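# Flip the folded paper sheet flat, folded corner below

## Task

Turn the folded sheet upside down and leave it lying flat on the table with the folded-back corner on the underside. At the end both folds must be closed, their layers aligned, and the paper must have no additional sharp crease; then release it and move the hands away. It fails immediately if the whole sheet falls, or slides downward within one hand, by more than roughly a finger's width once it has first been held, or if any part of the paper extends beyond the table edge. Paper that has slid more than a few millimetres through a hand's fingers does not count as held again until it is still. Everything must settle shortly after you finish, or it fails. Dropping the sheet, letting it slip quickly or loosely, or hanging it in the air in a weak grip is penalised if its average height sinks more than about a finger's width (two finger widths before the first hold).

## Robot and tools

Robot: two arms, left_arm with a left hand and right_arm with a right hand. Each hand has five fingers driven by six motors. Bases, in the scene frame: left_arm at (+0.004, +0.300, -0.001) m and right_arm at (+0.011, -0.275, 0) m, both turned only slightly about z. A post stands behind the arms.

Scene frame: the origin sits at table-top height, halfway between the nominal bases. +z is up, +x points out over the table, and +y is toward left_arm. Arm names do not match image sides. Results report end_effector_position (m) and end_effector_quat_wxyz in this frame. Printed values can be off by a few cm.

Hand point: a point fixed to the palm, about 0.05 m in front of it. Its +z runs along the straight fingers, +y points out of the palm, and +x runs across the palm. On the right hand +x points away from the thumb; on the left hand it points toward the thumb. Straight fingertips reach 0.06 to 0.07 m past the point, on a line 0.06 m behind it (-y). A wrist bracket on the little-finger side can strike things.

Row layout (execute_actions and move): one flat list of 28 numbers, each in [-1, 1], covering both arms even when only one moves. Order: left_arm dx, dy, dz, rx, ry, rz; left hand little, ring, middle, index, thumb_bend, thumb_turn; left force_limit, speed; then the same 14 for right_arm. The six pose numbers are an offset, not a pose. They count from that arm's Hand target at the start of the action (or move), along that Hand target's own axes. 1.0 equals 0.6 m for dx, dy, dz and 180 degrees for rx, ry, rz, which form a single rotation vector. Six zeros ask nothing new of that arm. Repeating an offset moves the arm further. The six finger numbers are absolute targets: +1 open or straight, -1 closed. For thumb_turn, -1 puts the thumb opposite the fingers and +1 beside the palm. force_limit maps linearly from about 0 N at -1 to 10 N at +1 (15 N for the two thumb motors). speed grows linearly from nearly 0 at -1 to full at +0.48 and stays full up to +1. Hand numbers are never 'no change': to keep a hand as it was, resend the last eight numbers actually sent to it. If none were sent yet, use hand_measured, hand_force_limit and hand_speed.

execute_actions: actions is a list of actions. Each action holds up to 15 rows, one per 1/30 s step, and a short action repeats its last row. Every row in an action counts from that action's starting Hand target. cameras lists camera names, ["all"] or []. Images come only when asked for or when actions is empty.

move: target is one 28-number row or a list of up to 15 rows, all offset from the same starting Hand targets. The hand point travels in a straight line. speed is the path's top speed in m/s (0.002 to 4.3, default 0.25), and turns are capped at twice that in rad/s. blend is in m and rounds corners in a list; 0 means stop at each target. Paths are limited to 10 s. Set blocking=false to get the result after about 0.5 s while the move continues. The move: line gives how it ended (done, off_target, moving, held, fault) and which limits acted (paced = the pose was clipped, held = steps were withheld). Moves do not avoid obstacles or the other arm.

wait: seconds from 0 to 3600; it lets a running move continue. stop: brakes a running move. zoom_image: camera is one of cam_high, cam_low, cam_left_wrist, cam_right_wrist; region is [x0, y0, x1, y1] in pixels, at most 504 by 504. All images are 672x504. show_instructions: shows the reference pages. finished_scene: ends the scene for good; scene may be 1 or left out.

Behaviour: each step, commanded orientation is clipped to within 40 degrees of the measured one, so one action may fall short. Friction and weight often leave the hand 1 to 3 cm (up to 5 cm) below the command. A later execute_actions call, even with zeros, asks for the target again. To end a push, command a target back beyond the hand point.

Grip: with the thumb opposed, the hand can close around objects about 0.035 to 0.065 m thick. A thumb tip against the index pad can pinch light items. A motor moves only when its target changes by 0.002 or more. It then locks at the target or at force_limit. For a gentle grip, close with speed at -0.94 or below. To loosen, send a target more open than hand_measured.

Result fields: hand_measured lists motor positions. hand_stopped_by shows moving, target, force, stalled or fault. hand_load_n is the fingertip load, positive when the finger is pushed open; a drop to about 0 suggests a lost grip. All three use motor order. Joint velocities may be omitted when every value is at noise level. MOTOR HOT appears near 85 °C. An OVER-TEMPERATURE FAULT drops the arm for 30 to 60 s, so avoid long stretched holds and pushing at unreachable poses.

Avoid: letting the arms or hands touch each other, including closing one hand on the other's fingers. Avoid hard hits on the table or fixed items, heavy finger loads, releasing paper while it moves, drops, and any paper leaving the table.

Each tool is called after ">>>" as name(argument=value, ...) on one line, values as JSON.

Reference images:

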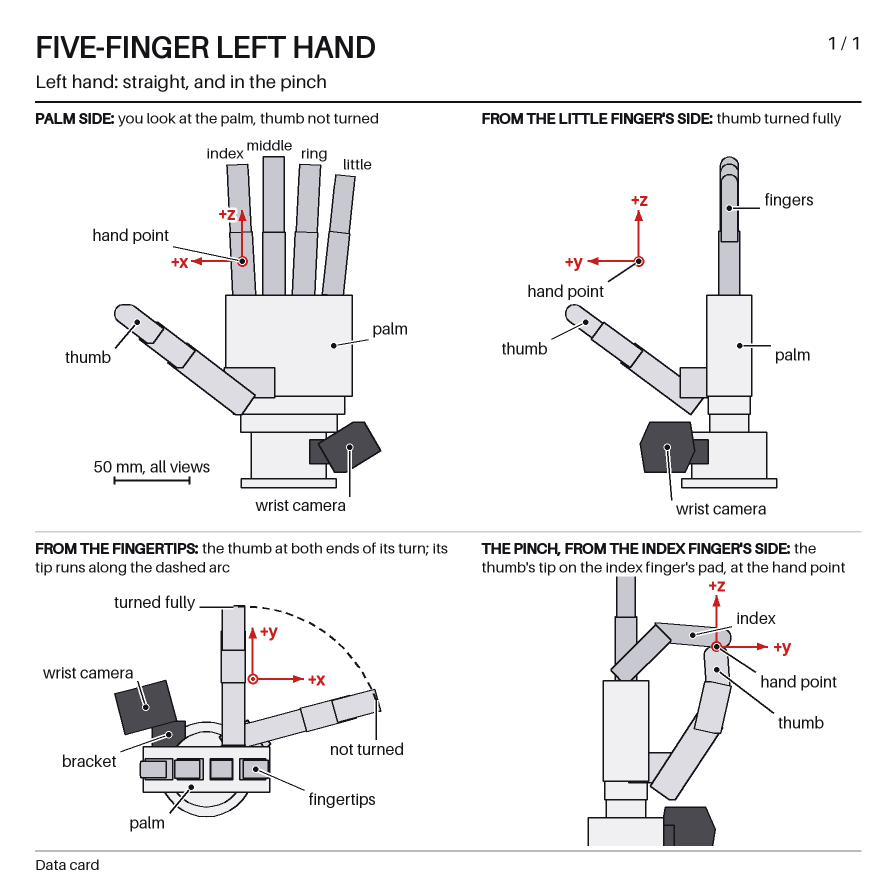

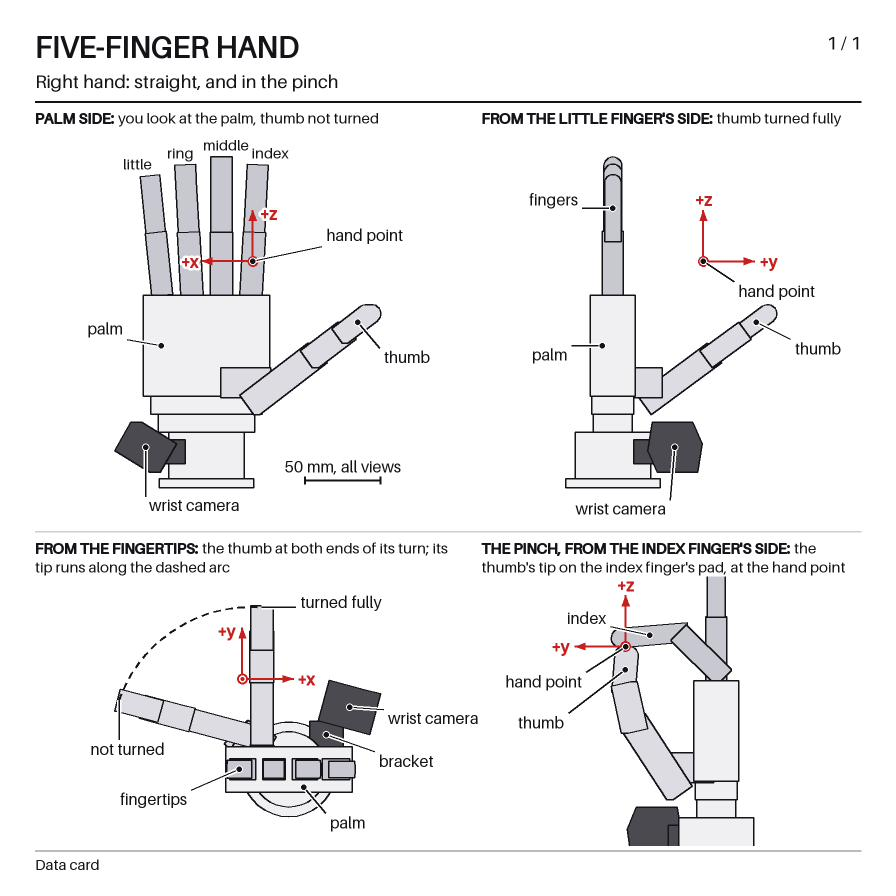

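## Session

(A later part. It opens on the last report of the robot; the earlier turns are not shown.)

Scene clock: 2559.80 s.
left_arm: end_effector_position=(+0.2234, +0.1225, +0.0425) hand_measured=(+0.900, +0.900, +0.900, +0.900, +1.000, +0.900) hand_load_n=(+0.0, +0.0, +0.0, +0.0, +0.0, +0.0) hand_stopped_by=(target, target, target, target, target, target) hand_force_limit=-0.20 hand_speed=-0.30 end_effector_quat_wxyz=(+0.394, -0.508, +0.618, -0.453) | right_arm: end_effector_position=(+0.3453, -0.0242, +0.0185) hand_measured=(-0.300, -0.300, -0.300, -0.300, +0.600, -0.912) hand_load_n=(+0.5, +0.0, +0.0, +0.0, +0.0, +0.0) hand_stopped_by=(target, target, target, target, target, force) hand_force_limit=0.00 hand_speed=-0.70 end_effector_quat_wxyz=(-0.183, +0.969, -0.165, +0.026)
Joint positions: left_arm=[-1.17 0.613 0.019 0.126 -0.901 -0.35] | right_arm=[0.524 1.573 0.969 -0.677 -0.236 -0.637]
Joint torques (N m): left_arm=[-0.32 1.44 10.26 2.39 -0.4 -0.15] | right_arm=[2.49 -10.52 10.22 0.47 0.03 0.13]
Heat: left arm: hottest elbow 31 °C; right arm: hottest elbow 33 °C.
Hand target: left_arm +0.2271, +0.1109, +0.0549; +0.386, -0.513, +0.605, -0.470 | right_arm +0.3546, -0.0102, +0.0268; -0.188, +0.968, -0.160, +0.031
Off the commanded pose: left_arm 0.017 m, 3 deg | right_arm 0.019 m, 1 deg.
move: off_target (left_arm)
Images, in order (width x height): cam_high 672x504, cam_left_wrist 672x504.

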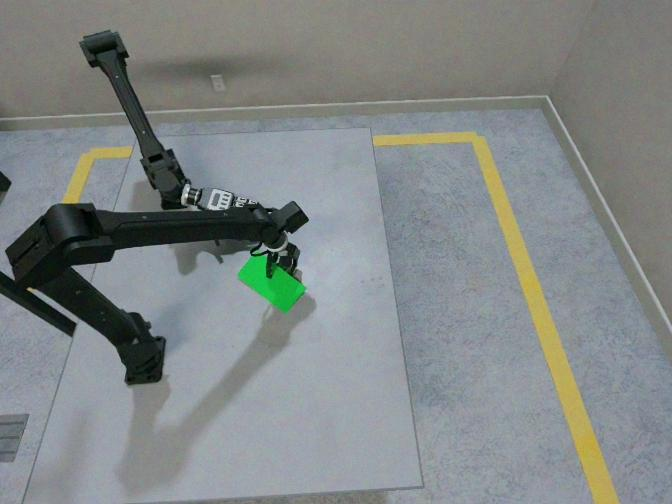

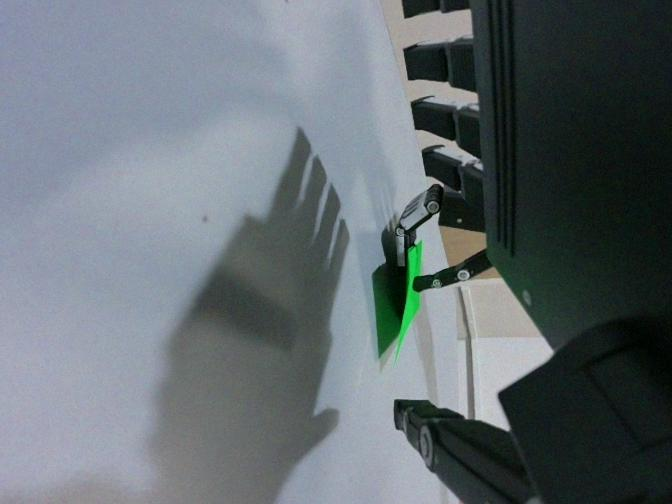

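>>> move(target=[[0.0233,-0.116,-0.0482,-0.248,0.087,0.073,-1,-1,-1,0.5,1.0,0.9,-0.2,0.0,0,0,0,0,0,0,-0.3,-0.3,-0.3,-0.3,0.6,-0.948,0.0,-0.7],[0.2273,-0.1012,0.0357,-0.248,0.087,0.073,-1,-1,-1,0.5,1.0,0.9,-0.2,0.0,0,0,0,0,0,0,-0.3,-0.3,-0.3,-0.3,0.6,-0.948,0.0,-0.7]], speed=0.15, blend=[0.02, 0], cameras=["all"])

>>> zoom_image(camera="cam_high", region=[210, 225, 330, 325])

>>> zoom_image(camera="cam_left_wrist", region=[200, 0, 500, 300])

Scene clock: 2667.13 s.
left_arm: end_effector_position=(+0.2168, +0.0188, +0.0906) hand_measured=(-1.000, -1.000, -1.000, +0.500, +1.000, +0.900) hand_load_n=(+0.0, +0.0, +0.0, +0.0, +0.0, +0.0) hand_stopped_by=(target, target, target, target, target, target) hand_force_limit=-0.20 hand_speed=0.00 end_effector_quat_wxyz=(+0.125, -0.472, +0.852, -0.190) | right_arm: end_effector_position=(+0.3453, -0.0242, +0.0185) hand_measured=(-0.300, -0.300, -0.300, -0.300, +0.600, -0.912) hand_load_n=(+0.0, +0.0, +0.0, +0.0, +0.0, +0.0) hand_stopped_by=(target, target, target, target, target, force) hand_force_limit=0.00 hand_speed=-0.70 end_effector_quat_wxyz=(-0.183, +0.969, -0.165, +0.026)
Joint positions: left_arm=[-0.933 1.152 0.768 -0.759 -0.174 -0.289] | right_arm=[0.524 1.573 0.969 -0.677 -0.236 -0.637]
Joint torques (N m): left_arm=[0.97 -8.06 8.62 0.76 -0.13 0.05] | right_arm=[1.96 -10.4 10.21 0.39 0.03 0.14]
Heat: left arm: hottest elbow 32 °C; right arm: hottest elbow 33 °C.
Hand target: left_arm +0.2182, +0.0222, +0.0942; +0.127, -0.473, +0.850, -0.193 (not the last commanded pose) | right_arm +0.3546, -0.0102, +0.0268; -0.188, +0.968, -0.160, +0.031
Off the commanded pose: left_arm 0.056 m, 4 deg | right_arm 0.019 m, 1 deg.
move: held (left_arm; a check stopped the path); path passed 1 of 2 targets; limits=held
pose unreachable (left arm): on one or more control steps of this call, first in action 0 (counted from 0), this arm could not follow its commanded pose, so it was not sent that pose on those steps. It may still have moved: this result reports where it is.
cause: moving toward the commanded pose would bring a part of the arm too close to another arm (a part of this arm just beyond joint 4 (wrist pitch) and a part of the right arm just beyond its joint 3 (elbow), at the place that arm is still heading or pushing toward).

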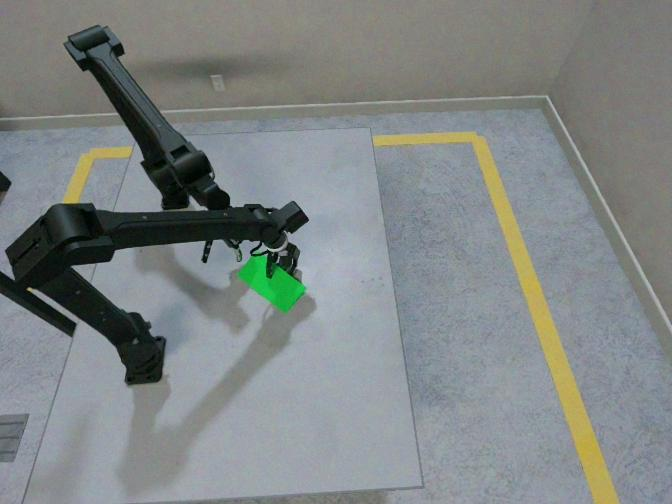

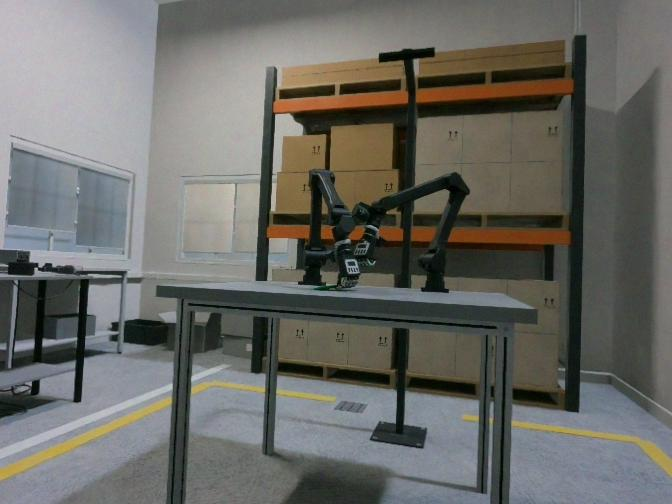

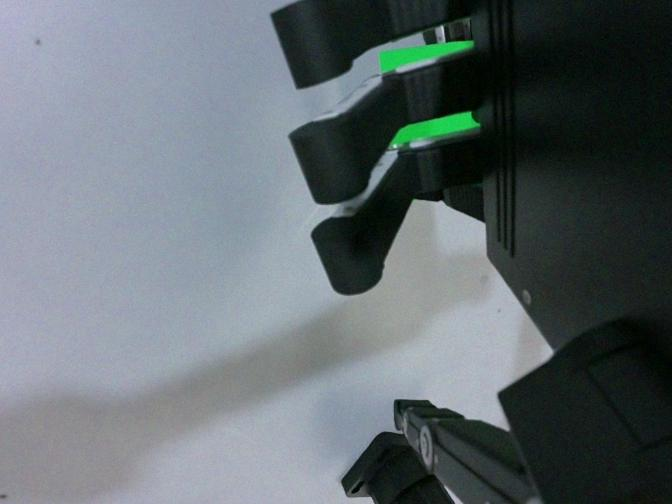

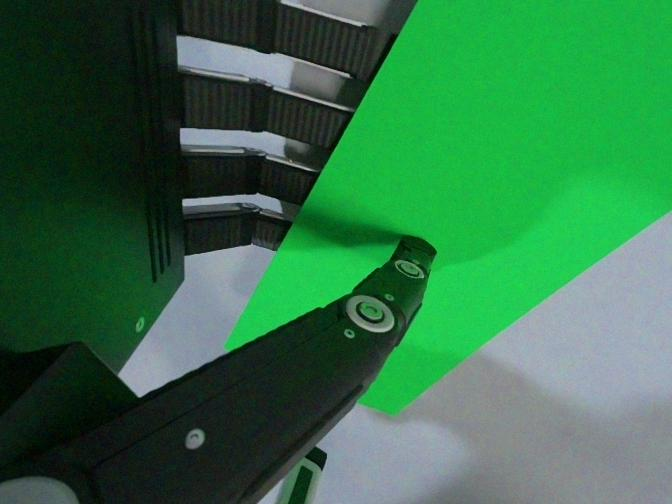

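Scaled by 4.200.

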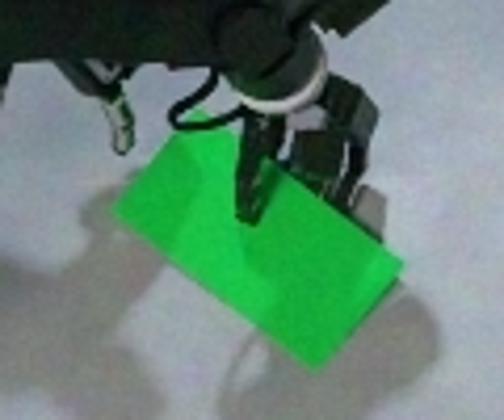

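Scaled by 1.680.

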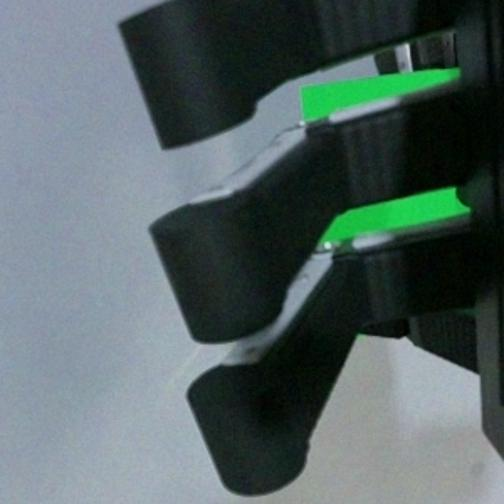

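>>> move(target=[[0,0,0,0.101,0.0042,-0.0124,-1,-1,-1,0.5,1.0,0.9,-0.2,0.0,0,0,0,0,0,0,-0.3,-0.3,-0.3,-0.3,0.6,-0.948,0.0,-0.7],[0.0552,-0.0692,0.0405,0.101,0.0042,-0.0124,-1,-1,-1,0.5,1.0,0.9,-0.2,0.0,0,0,0,0,0,0,-0.3,-0.3,-0.3,-0.3,0.6,-0.948,0.0,-0.7]], speed=0.12, blend=[0.01, 0], cameras=["all"])

>>> zoom_image(camera="cam_high", region=[210, 225, 330, 325])

Scene clock: 2683.33 s.
left_arm: end_effector_position=(+0.2291, -0.0065, +0.0674) hand_measured=(-1.000, -1.000, -1.000, +0.500, +1.000, +0.900) hand_load_n=(+0.0, +0.0, +0.0, +0.0, +0.0, +0.0) hand_stopped_by=(target, target, target, target, target, target) hand_force_limit=-0.20 hand_speed=0.00 end_effector_quat_wxyz=(+0.190, -0.460, +0.814, -0.300) | right_arm: end_effector_position=(+0.3453, -0.0242, +0.0185) hand_measured=(-0.300, -0.300, -0.300, -0.300, +0.600, -0.912) hand_load_n=(+0.0, +0.0, +0.0, +0.0, +0.0, +0.0) hand_stopped_by=(target, target, target, target, target, force) hand_force_limit=0.00 hand_speed=-0.70 end_effector_quat_wxyz=(-0.183, +0.969, -0.165, +0.026)
Joint positions: left_arm=[-1.019 1.114 0.601 -0.392 -0.313 -0.321] | right_arm=[0.524 1.573 0.969 -0.677 -0.236 -0.637]
Joint torques (N m): left_arm=[-0.26 -5.48 12.92 2.07 -0.28 -0.15] | right_arm=[2.55 -10.75 10.04 0.5 0.02 0.14]
Heat: left arm: hottest elbow 31 °C; right arm: hottest elbow 33 °C.
Hand target: left_arm +0.2420, -0.0308, +0.0898; +0.190, -0.463, +0.800, -0.330 | right_arm +0.3546, -0.0102, +0.0268; -0.188, +0.968, -0.160, +0.031
Off the commanded pose: left_arm 0.036 m, 4 deg | right_arm 0.019 m, 1 deg.
move: off_target (left_arm)

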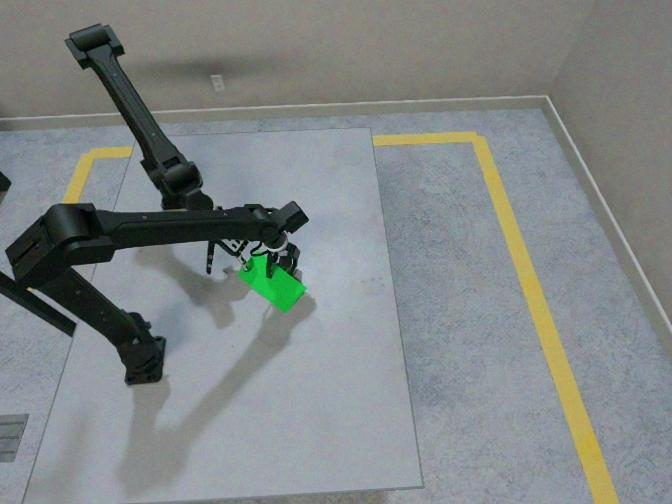

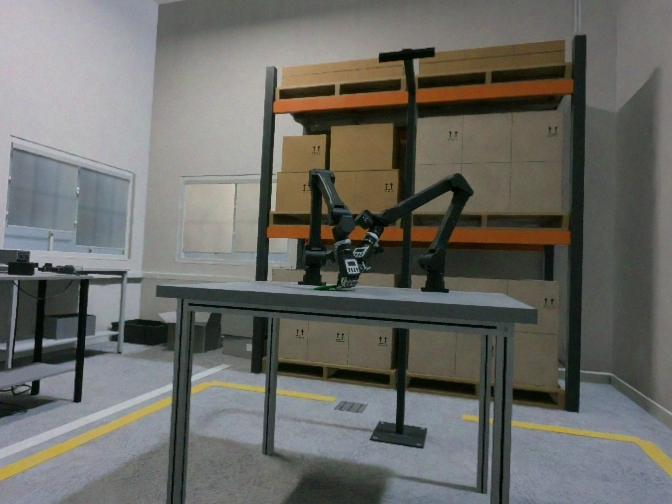

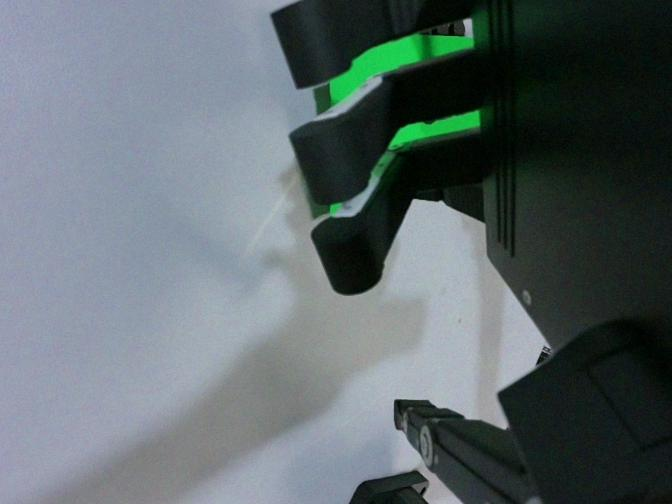

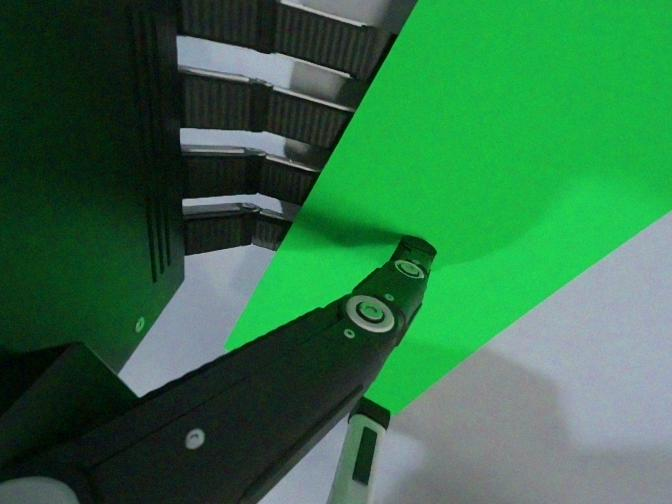

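Scaled by 4.200.

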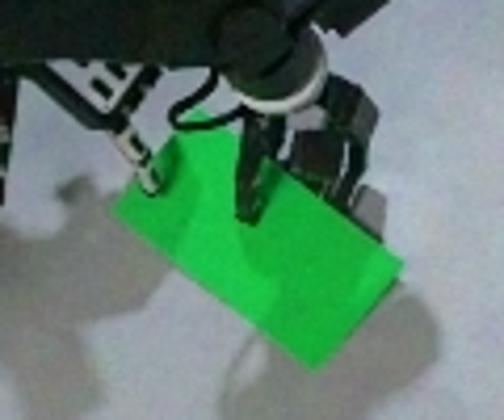

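>>> move(target=[0.0173,-0.0167,0.0165,0,0,0,-1,-1,-1,0.5,1.0,0.9,-0.2,0.0,0,0,0,0,0,0,-0.3,-0.3,-0.3,-0.3,0.6,-0.948,0.0,-0.7], speed=0.06, cameras=["all"])

>>> zoom_image(camera="cam_high", region=[210, 225, 330, 325])

Scene clock: 2691.80 s.
left_arm: end_effector_position=(+0.2360, -0.0216, +0.0669) hand_measured=(-1.000, -1.000, -1.000, +0.500, +1.000, +0.900) hand_load_n=(+0.0, +0.0, +0.0, +0.0, +0.0, +0.0) hand_stopped_by=(target, target, target, target, target, target) hand_force_limit=-0.20 hand_speed=0.00 end_effector_quat_wxyz=(+0.191, -0.460, +0.814, -0.299) | right_arm: end_effector_position=(+0.3453, -0.0242, +0.0185) hand_measured=(-0.300, -0.300, -0.300, -0.300, +0.600, -0.912) hand_load_n=(+0.0, +0.0, +0.0, +0.0, +0.0, +0.0) hand_stopped_by=(target, target, target, target, target, force) hand_force_limit=0.00 hand_speed=-0.70 end_effector_quat_wxyz=(-0.183, +0.969, -0.165, +0.026)
Joint positions: left_arm=[-1.029 1.167 0.639 -0.38 -0.319 -0.328] | right_arm=[0.524 1.573 0.969 -0.677 -0.236 -0.637]
Joint torques (N m): left_arm=[-0.21 -6.3 12.93 2.06 -0.28 -0.15] | right_arm=[2.43 -10.29 10.02 0.55 0.04 0.13]
Heat: left arm: hottest elbow 32 °C; right arm: hottest elbow 33 °C.
Hand target: left_arm +0.2490, -0.0470, +0.0899; +0.191, -0.463, +0.800, -0.330 | right_arm +0.3546, -0.0102, +0.0268; -0.188, +0.968, -0.160, +0.031
Off the commanded pose: left_arm 0.037 m, 4 deg | right_arm 0.019 m, 1 deg.
move: off_target (left_arm)

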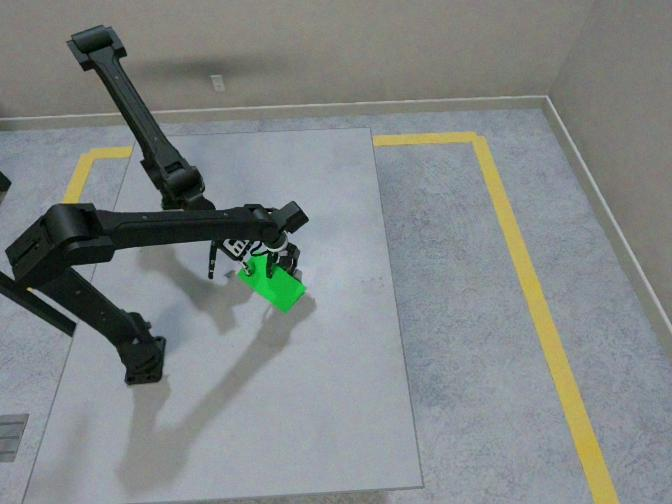

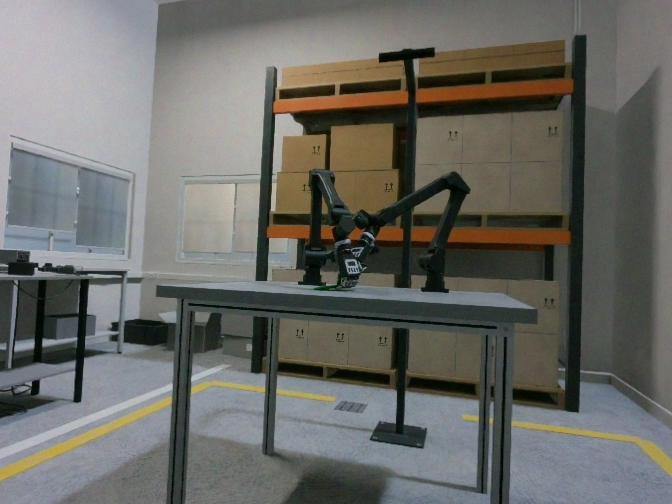

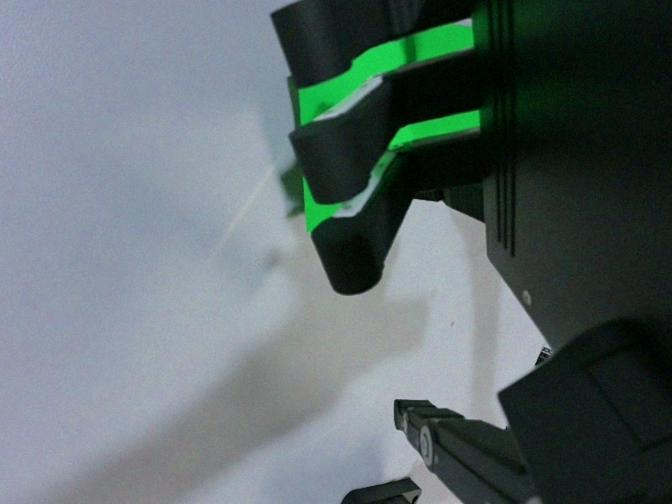

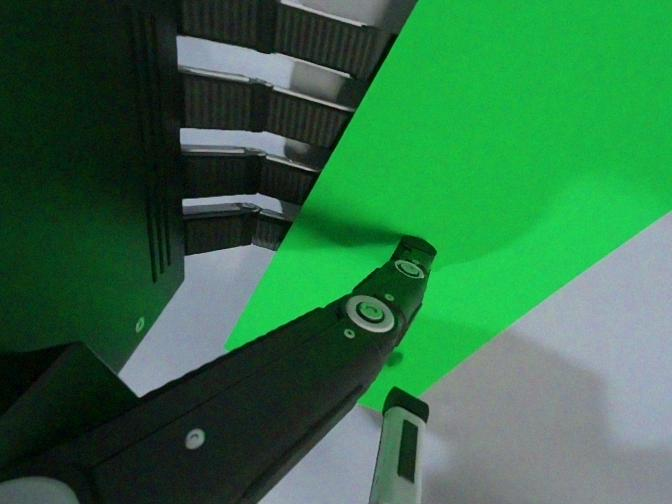

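Scaled by 4.200.

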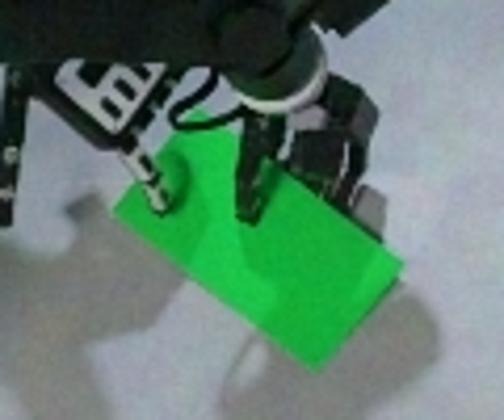

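>>> move(target=[-0.0192,0.0425,0,0,0,0,-1,-1,-1,0.5,1.0,0.9,-0.2,0.0,0,0,0,0,0,0,-0.3,-0.3,-0.3,-0.3,0.6,-0.948,0.0,-0.7], speed=0.04, cameras=["cam_high", "cam_right_wrist", "cam_left_wrist"])

>>> zoom_image(camera="cam_high", region=[210, 225, 330, 325])

Scene clock: 2701.23 s.
left_arm: end_effector_position=(+0.2364, -0.0223, +0.0635) hand_measured=(-1.000, -1.000, -1.000, +0.500, +1.000, +0.900) hand_load_n=(+0.0, +0.0, +0.0, +0.0, +0.0, +0.0) hand_stopped_by=(target, target, target, target, target, target) hand_force_limit=-0.20 hand_speed=0.00 end_effector_quat_wxyz=(+0.192, -0.460, +0.809, -0.313) | right_arm: end_effector_position=(+0.3453, -0.0242, +0.0185) hand_measured=(-0.300, -0.300, -0.300, -0.300, +0.600, -0.912) hand_load_n=(+0.0, +0.0, +0.5, +0.0, +0.0, +0.0) hand_stopped_by=(target, target, target, target, target, force) hand_force_limit=0.00 hand_speed=-0.70 end_effector_quat_wxyz=(-0.183, +0.969, -0.165, +0.026)
Joint positions: left_arm=[-1.029 1.161 0.612 -0.329 -0.319 -0.329] | right_arm=[0.524 1.573 0.969 -0.677 -0.236 -0.637]
Joint torques (N m): left_arm=[0.32 -7.77 8.43 2.11 -0.12 -0.09] | right_arm=[2.84 -10.64 10.17 0.58 0.02 0.16]
Heat: left arm: hottest elbow 31 °C; right arm: hottest elbow 33 °C.
Hand target: left_arm +0.2390, -0.0279, +0.0718; +0.190, -0.463, +0.801, -0.330 | right_arm +0.3546, -0.0102, +0.0268; -0.188, +0.968, -0.160, +0.031
Off the commanded pose: left_arm 0.011 m, 2 deg | right_arm 0.019 m, 1 deg.
move: off_target (left_arm)
Images, in order (width x height): cam_high 672x504, cam_left_wrist 672x504, cam_right_wrist 672x504.

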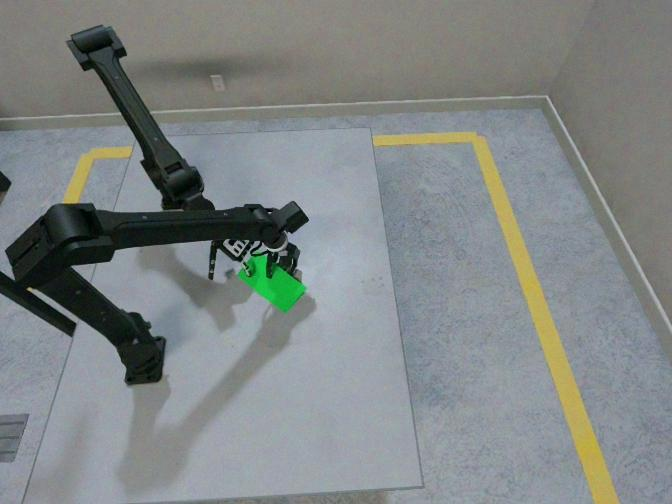

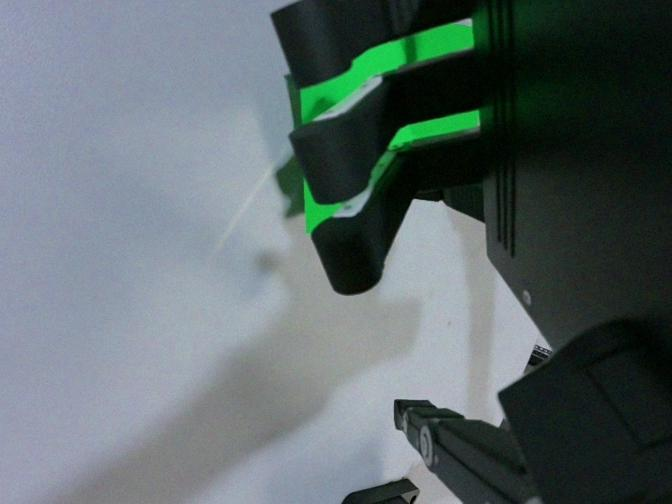

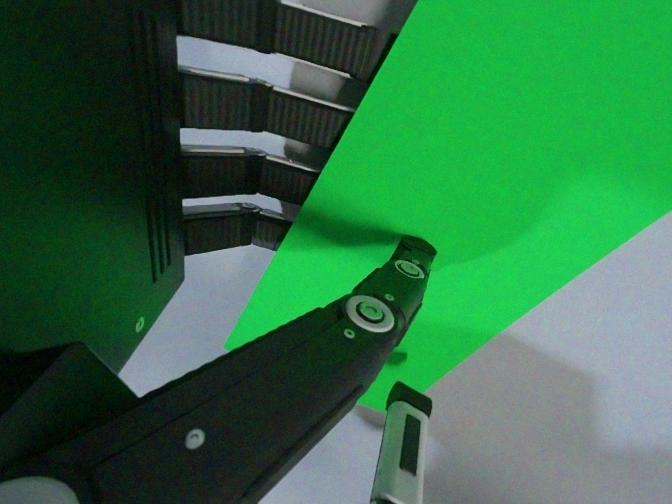

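Scaled by 4.200.

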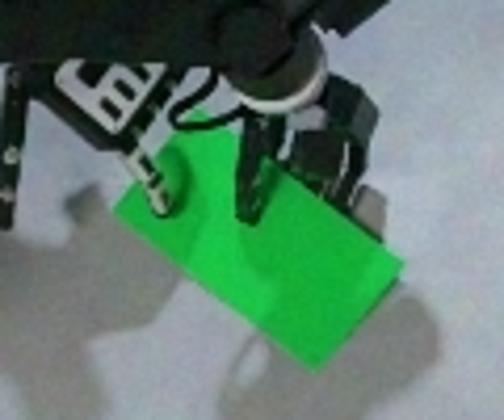

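>>> move(target=[0,0.0177,0.0177,0,0,0,-1,-1,-1,0.5,1.0,0.9,-0.2,0.0,0,0,0,0,0,0,-0.3,-0.3,-0.3,-0.3,0.6,-0.948,0.0,-0.7], speed=0.03, cameras=["all"])

>>> zoom_image(camera="cam_low", region=[308, 270, 358, 298])

>>> zoom_image(camera="cam_right_wrist", region=[220, 220, 520, 440])

Scene clock: 2705.77 s.
left_arm: end_effector_position=(+0.2374, -0.0238, +0.0567) hand_measured=(-1.000, -1.000, -1.000, +0.500, +1.000, +0.900) hand_load_n=(+0.0, +0.0, +0.0, +0.0, +0.0, +0.0) hand_stopped_by=(target, target, target, target, target, target) hand_force_limit=-0.20 hand_speed=0.00 end_effector_quat_wxyz=(+0.192, -0.459, +0.805, -0.323) | right_arm: end_effector_position=(+0.3453, -0.0242, +0.0185) hand_measured=(-0.300, -0.300, -0.300, -0.300, +0.600, -0.912) hand_load_n=(+0.0, +0.0, +0.0, +0.0, +0.0, +0.0) hand_stopped_by=(target, target, target, target, target, force) hand_force_limit=0.00 hand_speed=-0.70 end_effector_quat_wxyz=(-0.183, +0.969, -0.165, +0.026)
Joint positions: left_arm=[-1.029 1.17 0.588 -0.275 -0.319 -0.329] | right_arm=[0.524 1.573 0.969 -0.677 -0.236 -0.637]
Joint torques (N m): left_arm=[0.32 -6.12 8.18 2.14 -0.13 -0.09] | right_arm=[2.61 -10.64 10.19 0.53 0.02 0.14]
Heat: left arm: hottest elbow 31 °C; right arm: hottest elbow 33 °C.
Hand target: left_arm +0.2389, -0.0279, +0.0568; +0.190, -0.463, +0.801, -0.330 | right_arm +0.3546, -0.0102, +0.0268; -0.188, +0.968, -0.160, +0.031
Off the commanded pose: left_arm 0.004 m, 1 deg | right_arm 0.019 m, 1 deg.
move: done

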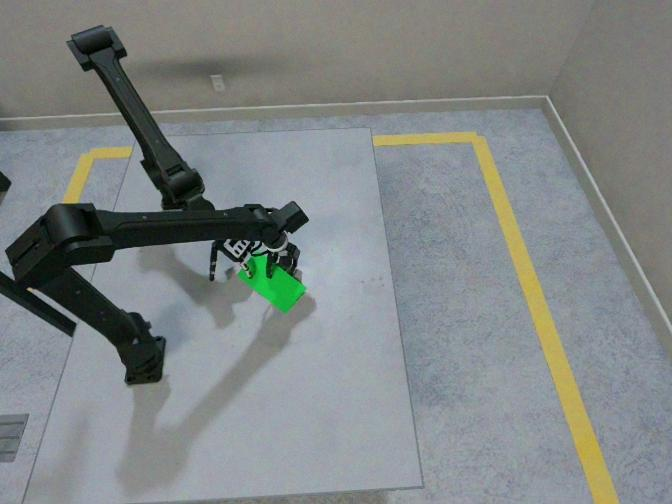

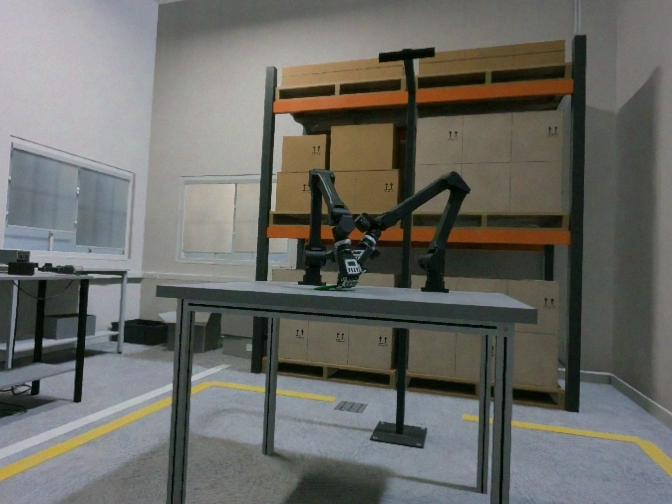

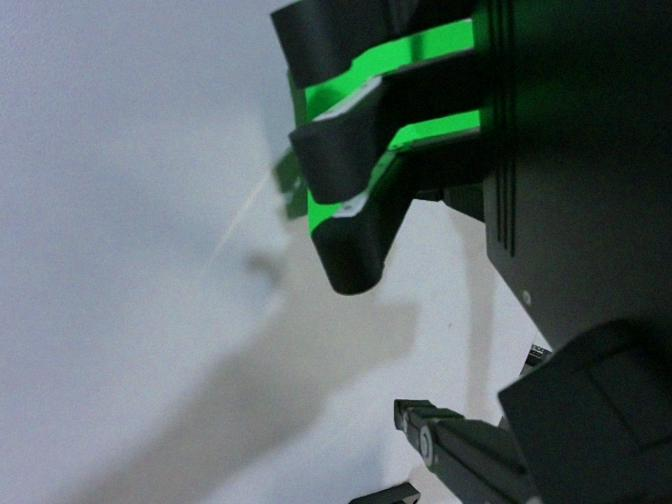

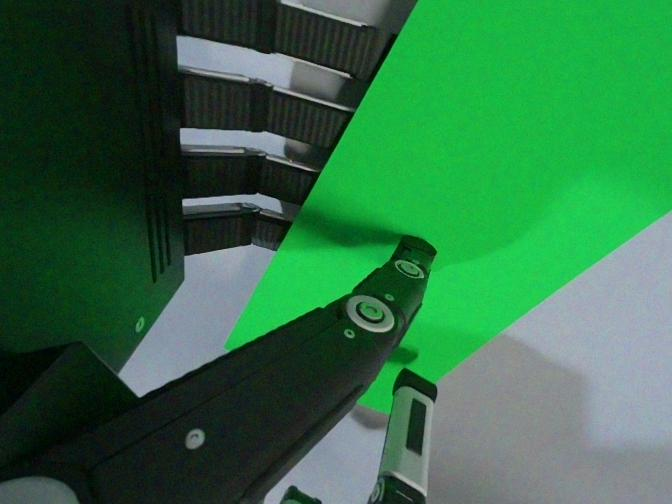

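Scaled by 10.080.

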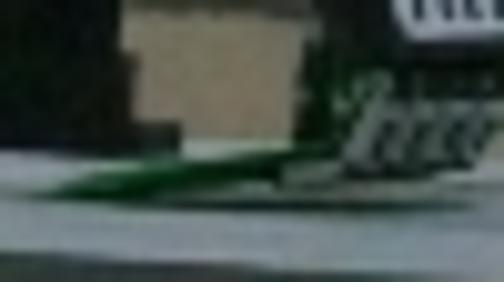

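Scaled by 1.680.

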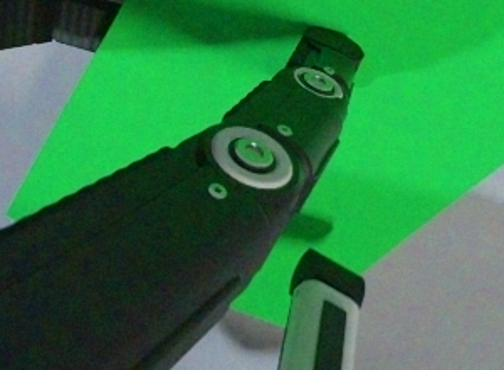

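>>> move(target=[0,0.0106,0.0106,0,0,0,-1,-1,-1,0.5,1.0,0.9,-0.2,0.0,0,0,0,0,0,0,-0.3,-0.3,-0.3,-0.3,0.6,-0.948,0.0,-0.7], speed=0.03, cameras=["all"])

>>> zoom_image(camera="cam_low", region=[308, 270, 358, 298])

>>> zoom_image(camera="cam_right_wrist", region=[220, 220, 520, 440])

Scene clock: 2709.80 s.
left_arm: end_effector_position=(+0.2372, -0.0235, +0.0471) hand_measured=(-1.000, -1.000, -1.000, +0.500, +1.000, +0.900) hand_load_n=(+0.0, +0.0, +0.0, +0.0, +0.0, +0.0) hand_stopped_by=(target, target, target, target, target, target) hand_force_limit=-0.20 hand_speed=0.00 end_effector_quat_wxyz=(+0.192, -0.459, +0.805, -0.322) | right_arm: end_effector_position=(+0.3453, -0.0242, +0.0185) hand_measured=(-0.300, -0.300, -0.300, -0.300, +0.600, -0.912) hand_load_n=(+0.0, +0.0, +0.0, +0.0, +0.0, +0.0) hand_stopped_by=(target, target, target, target, target, force) hand_force_limit=0.00 hand_speed=-0.70 end_effector_quat_wxyz=(-0.183, +0.969, -0.165, +0.026)
Joint positions: left_arm=[-1.029 1.19 0.573 -0.242 -0.319 -0.329] | right_arm=[0.524 1.573 0.969 -0.677 -0.236 -0.637]
Joint torques (N m): left_arm=[0.26 -6.36 8.06 2.15 -0.13 -0.09] | right_arm=[1.73 -10.7 10.22 0.4 0.05 0.12]
Heat: left arm: hottest elbow 31 °C; right arm: hottest elbow 33 °C.
Hand target: left_arm +0.2389, -0.0279, +0.0479; +0.190, -0.463, +0.801, -0.330 | right_arm +0.3546, -0.0102, +0.0268; -0.188, +0.968, -0.160, +0.031
Off the commanded pose: left_arm 0.005 m, 1 deg | right_arm 0.019 m, 1 deg.
move: done

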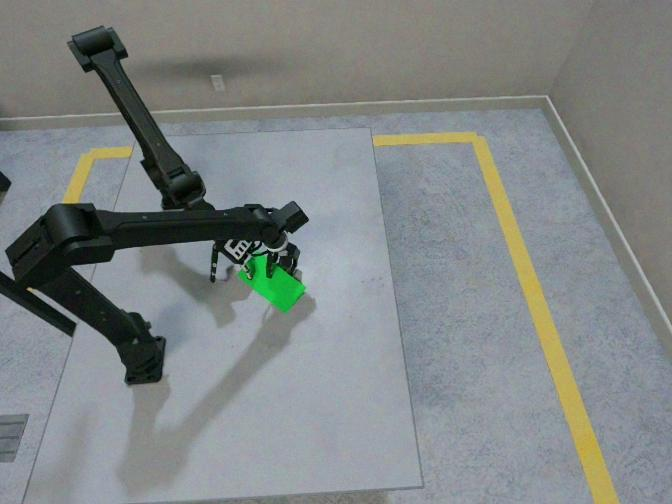

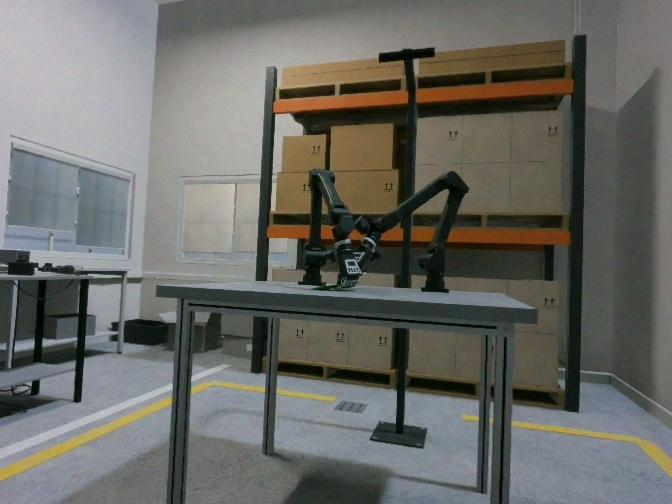

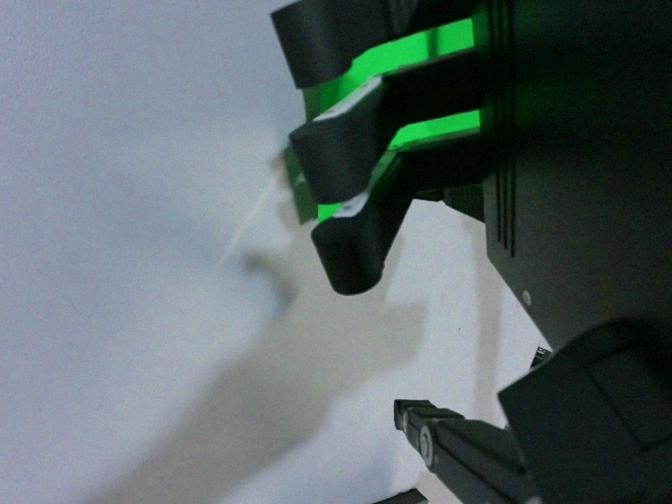

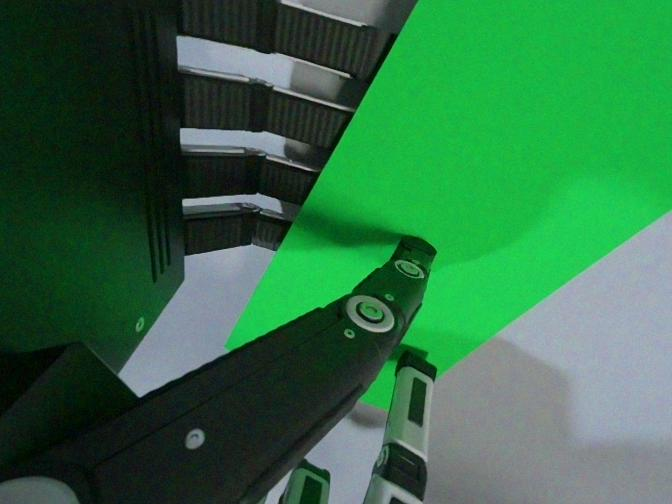

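Scaled by 10.080.

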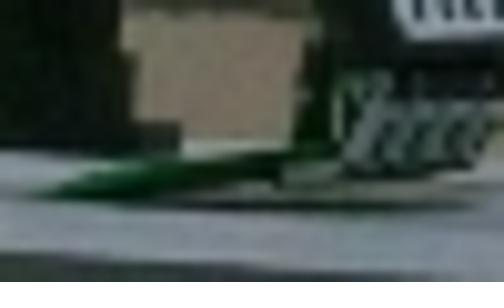

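Scaled by 1.680.

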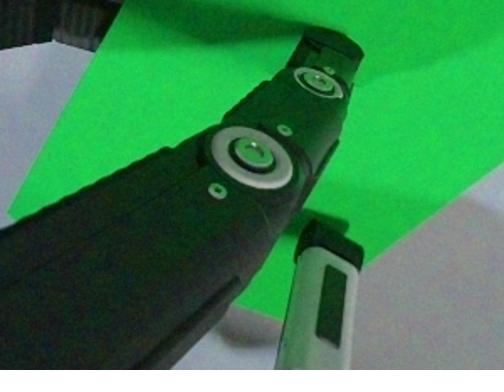

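>>> move(target=[0,0.0083,0.0083,0,0,0,-1,-1,-1,0.5,1.0,0.9,-0.2,0.0,0,0,0,0,0,0,-0.3,-0.3,-0.3,-0.3,0.6,-0.948,0.0,-0.7], speed=0.03, cameras=["all"])

>>> zoom_image(camera="cam_low", region=[308, 270, 358, 298])

>>> zoom_image(camera="cam_right_wrist", region=[220, 220, 520, 440])

Scene clock: 2713.63 s.
left_arm: end_effector_position=(+0.2373, -0.0237, +0.0403) hand_measured=(-1.000, -1.000, -1.000, +0.500, +1.000, +0.900) hand_load_n=(+0.0, +0.0, +0.0, +0.0, +0.0, +0.0) hand_stopped_by=(target, target, target, target, target, target) hand_force_limit=-0.20 hand_speed=0.00 end_effector_quat_wxyz=(+0.192, -0.459, +0.805, -0.322) | right_arm: end_effector_position=(+0.3453, -0.0242, +0.0185) hand_measured=(-0.300, -0.300, -0.300, -0.300, +0.600, -0.912) hand_load_n=(+0.0, +0.0, +0.5, +0.0, +0.0, +0.0) hand_stopped_by=(target, target, target, target, target, force) hand_force_limit=0.00 hand_speed=-0.70 end_effector_quat_wxyz=(-0.183, +0.969, -0.165, +0.026)
Joint positions: left_arm=[-1.029 1.206 0.563 -0.215 -0.319 -0.329] | right_arm=[0.524 1.573 0.969 -0.677 -0.236 -0.637]
Joint torques (N m): left_arm=[0.21 -6.36 7.91 2.17 -0.13 -0.09] | right_arm=[2.26 -10.75 10.35 0.44 0.03 0.15]
Heat: left arm: hottest elbow 31 °C; right arm: hottest elbow 33 °C.
Hand target: left_arm +0.2390, -0.0280, +0.0410; +0.190, -0.463, +0.800, -0.330 | right_arm +0.3546, -0.0102, +0.0268; -0.188, +0.968, -0.160, +0.031
Off the commanded pose: left_arm 0.004 m, 1 deg | right_arm 0.019 m, 1 deg.
move: done

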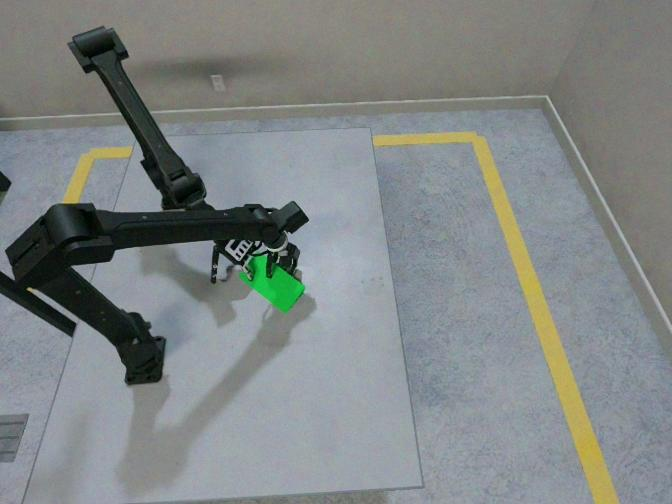

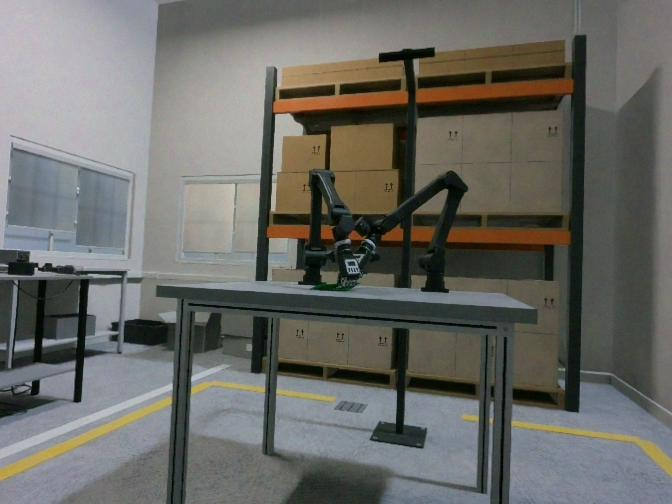

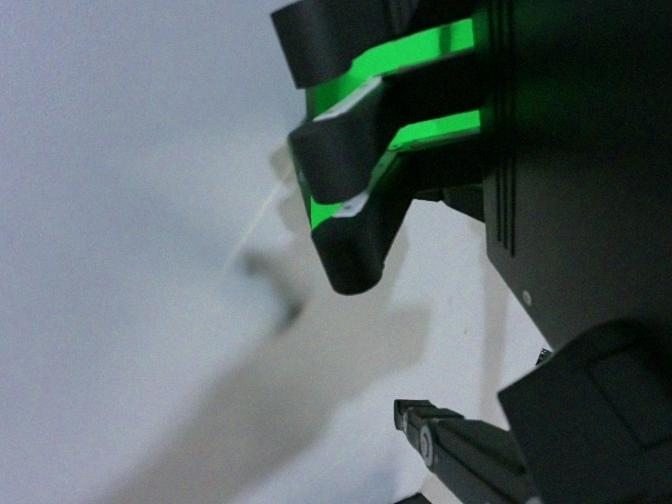

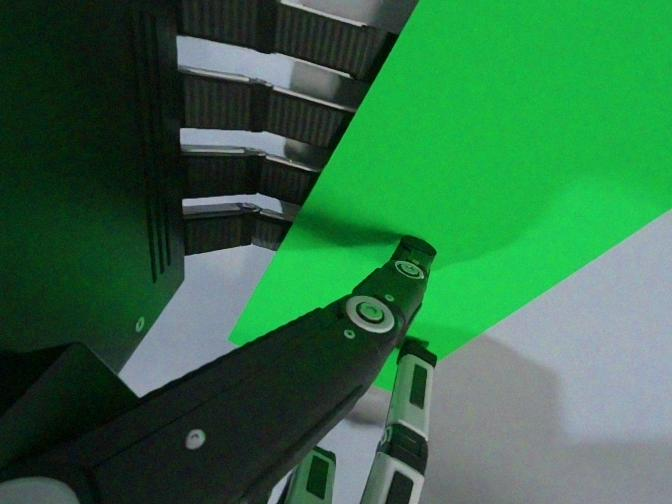

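Scaled by 10.080.

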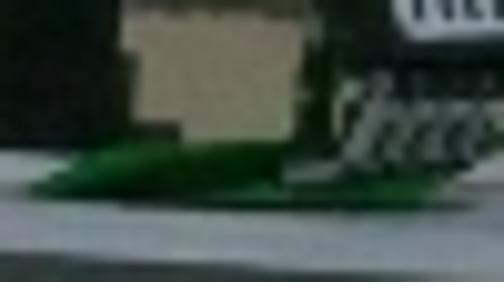

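Scaled by 1.680.

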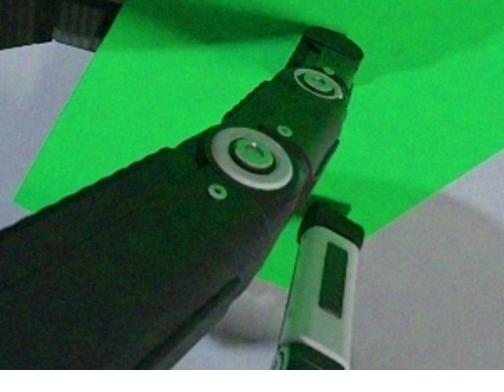

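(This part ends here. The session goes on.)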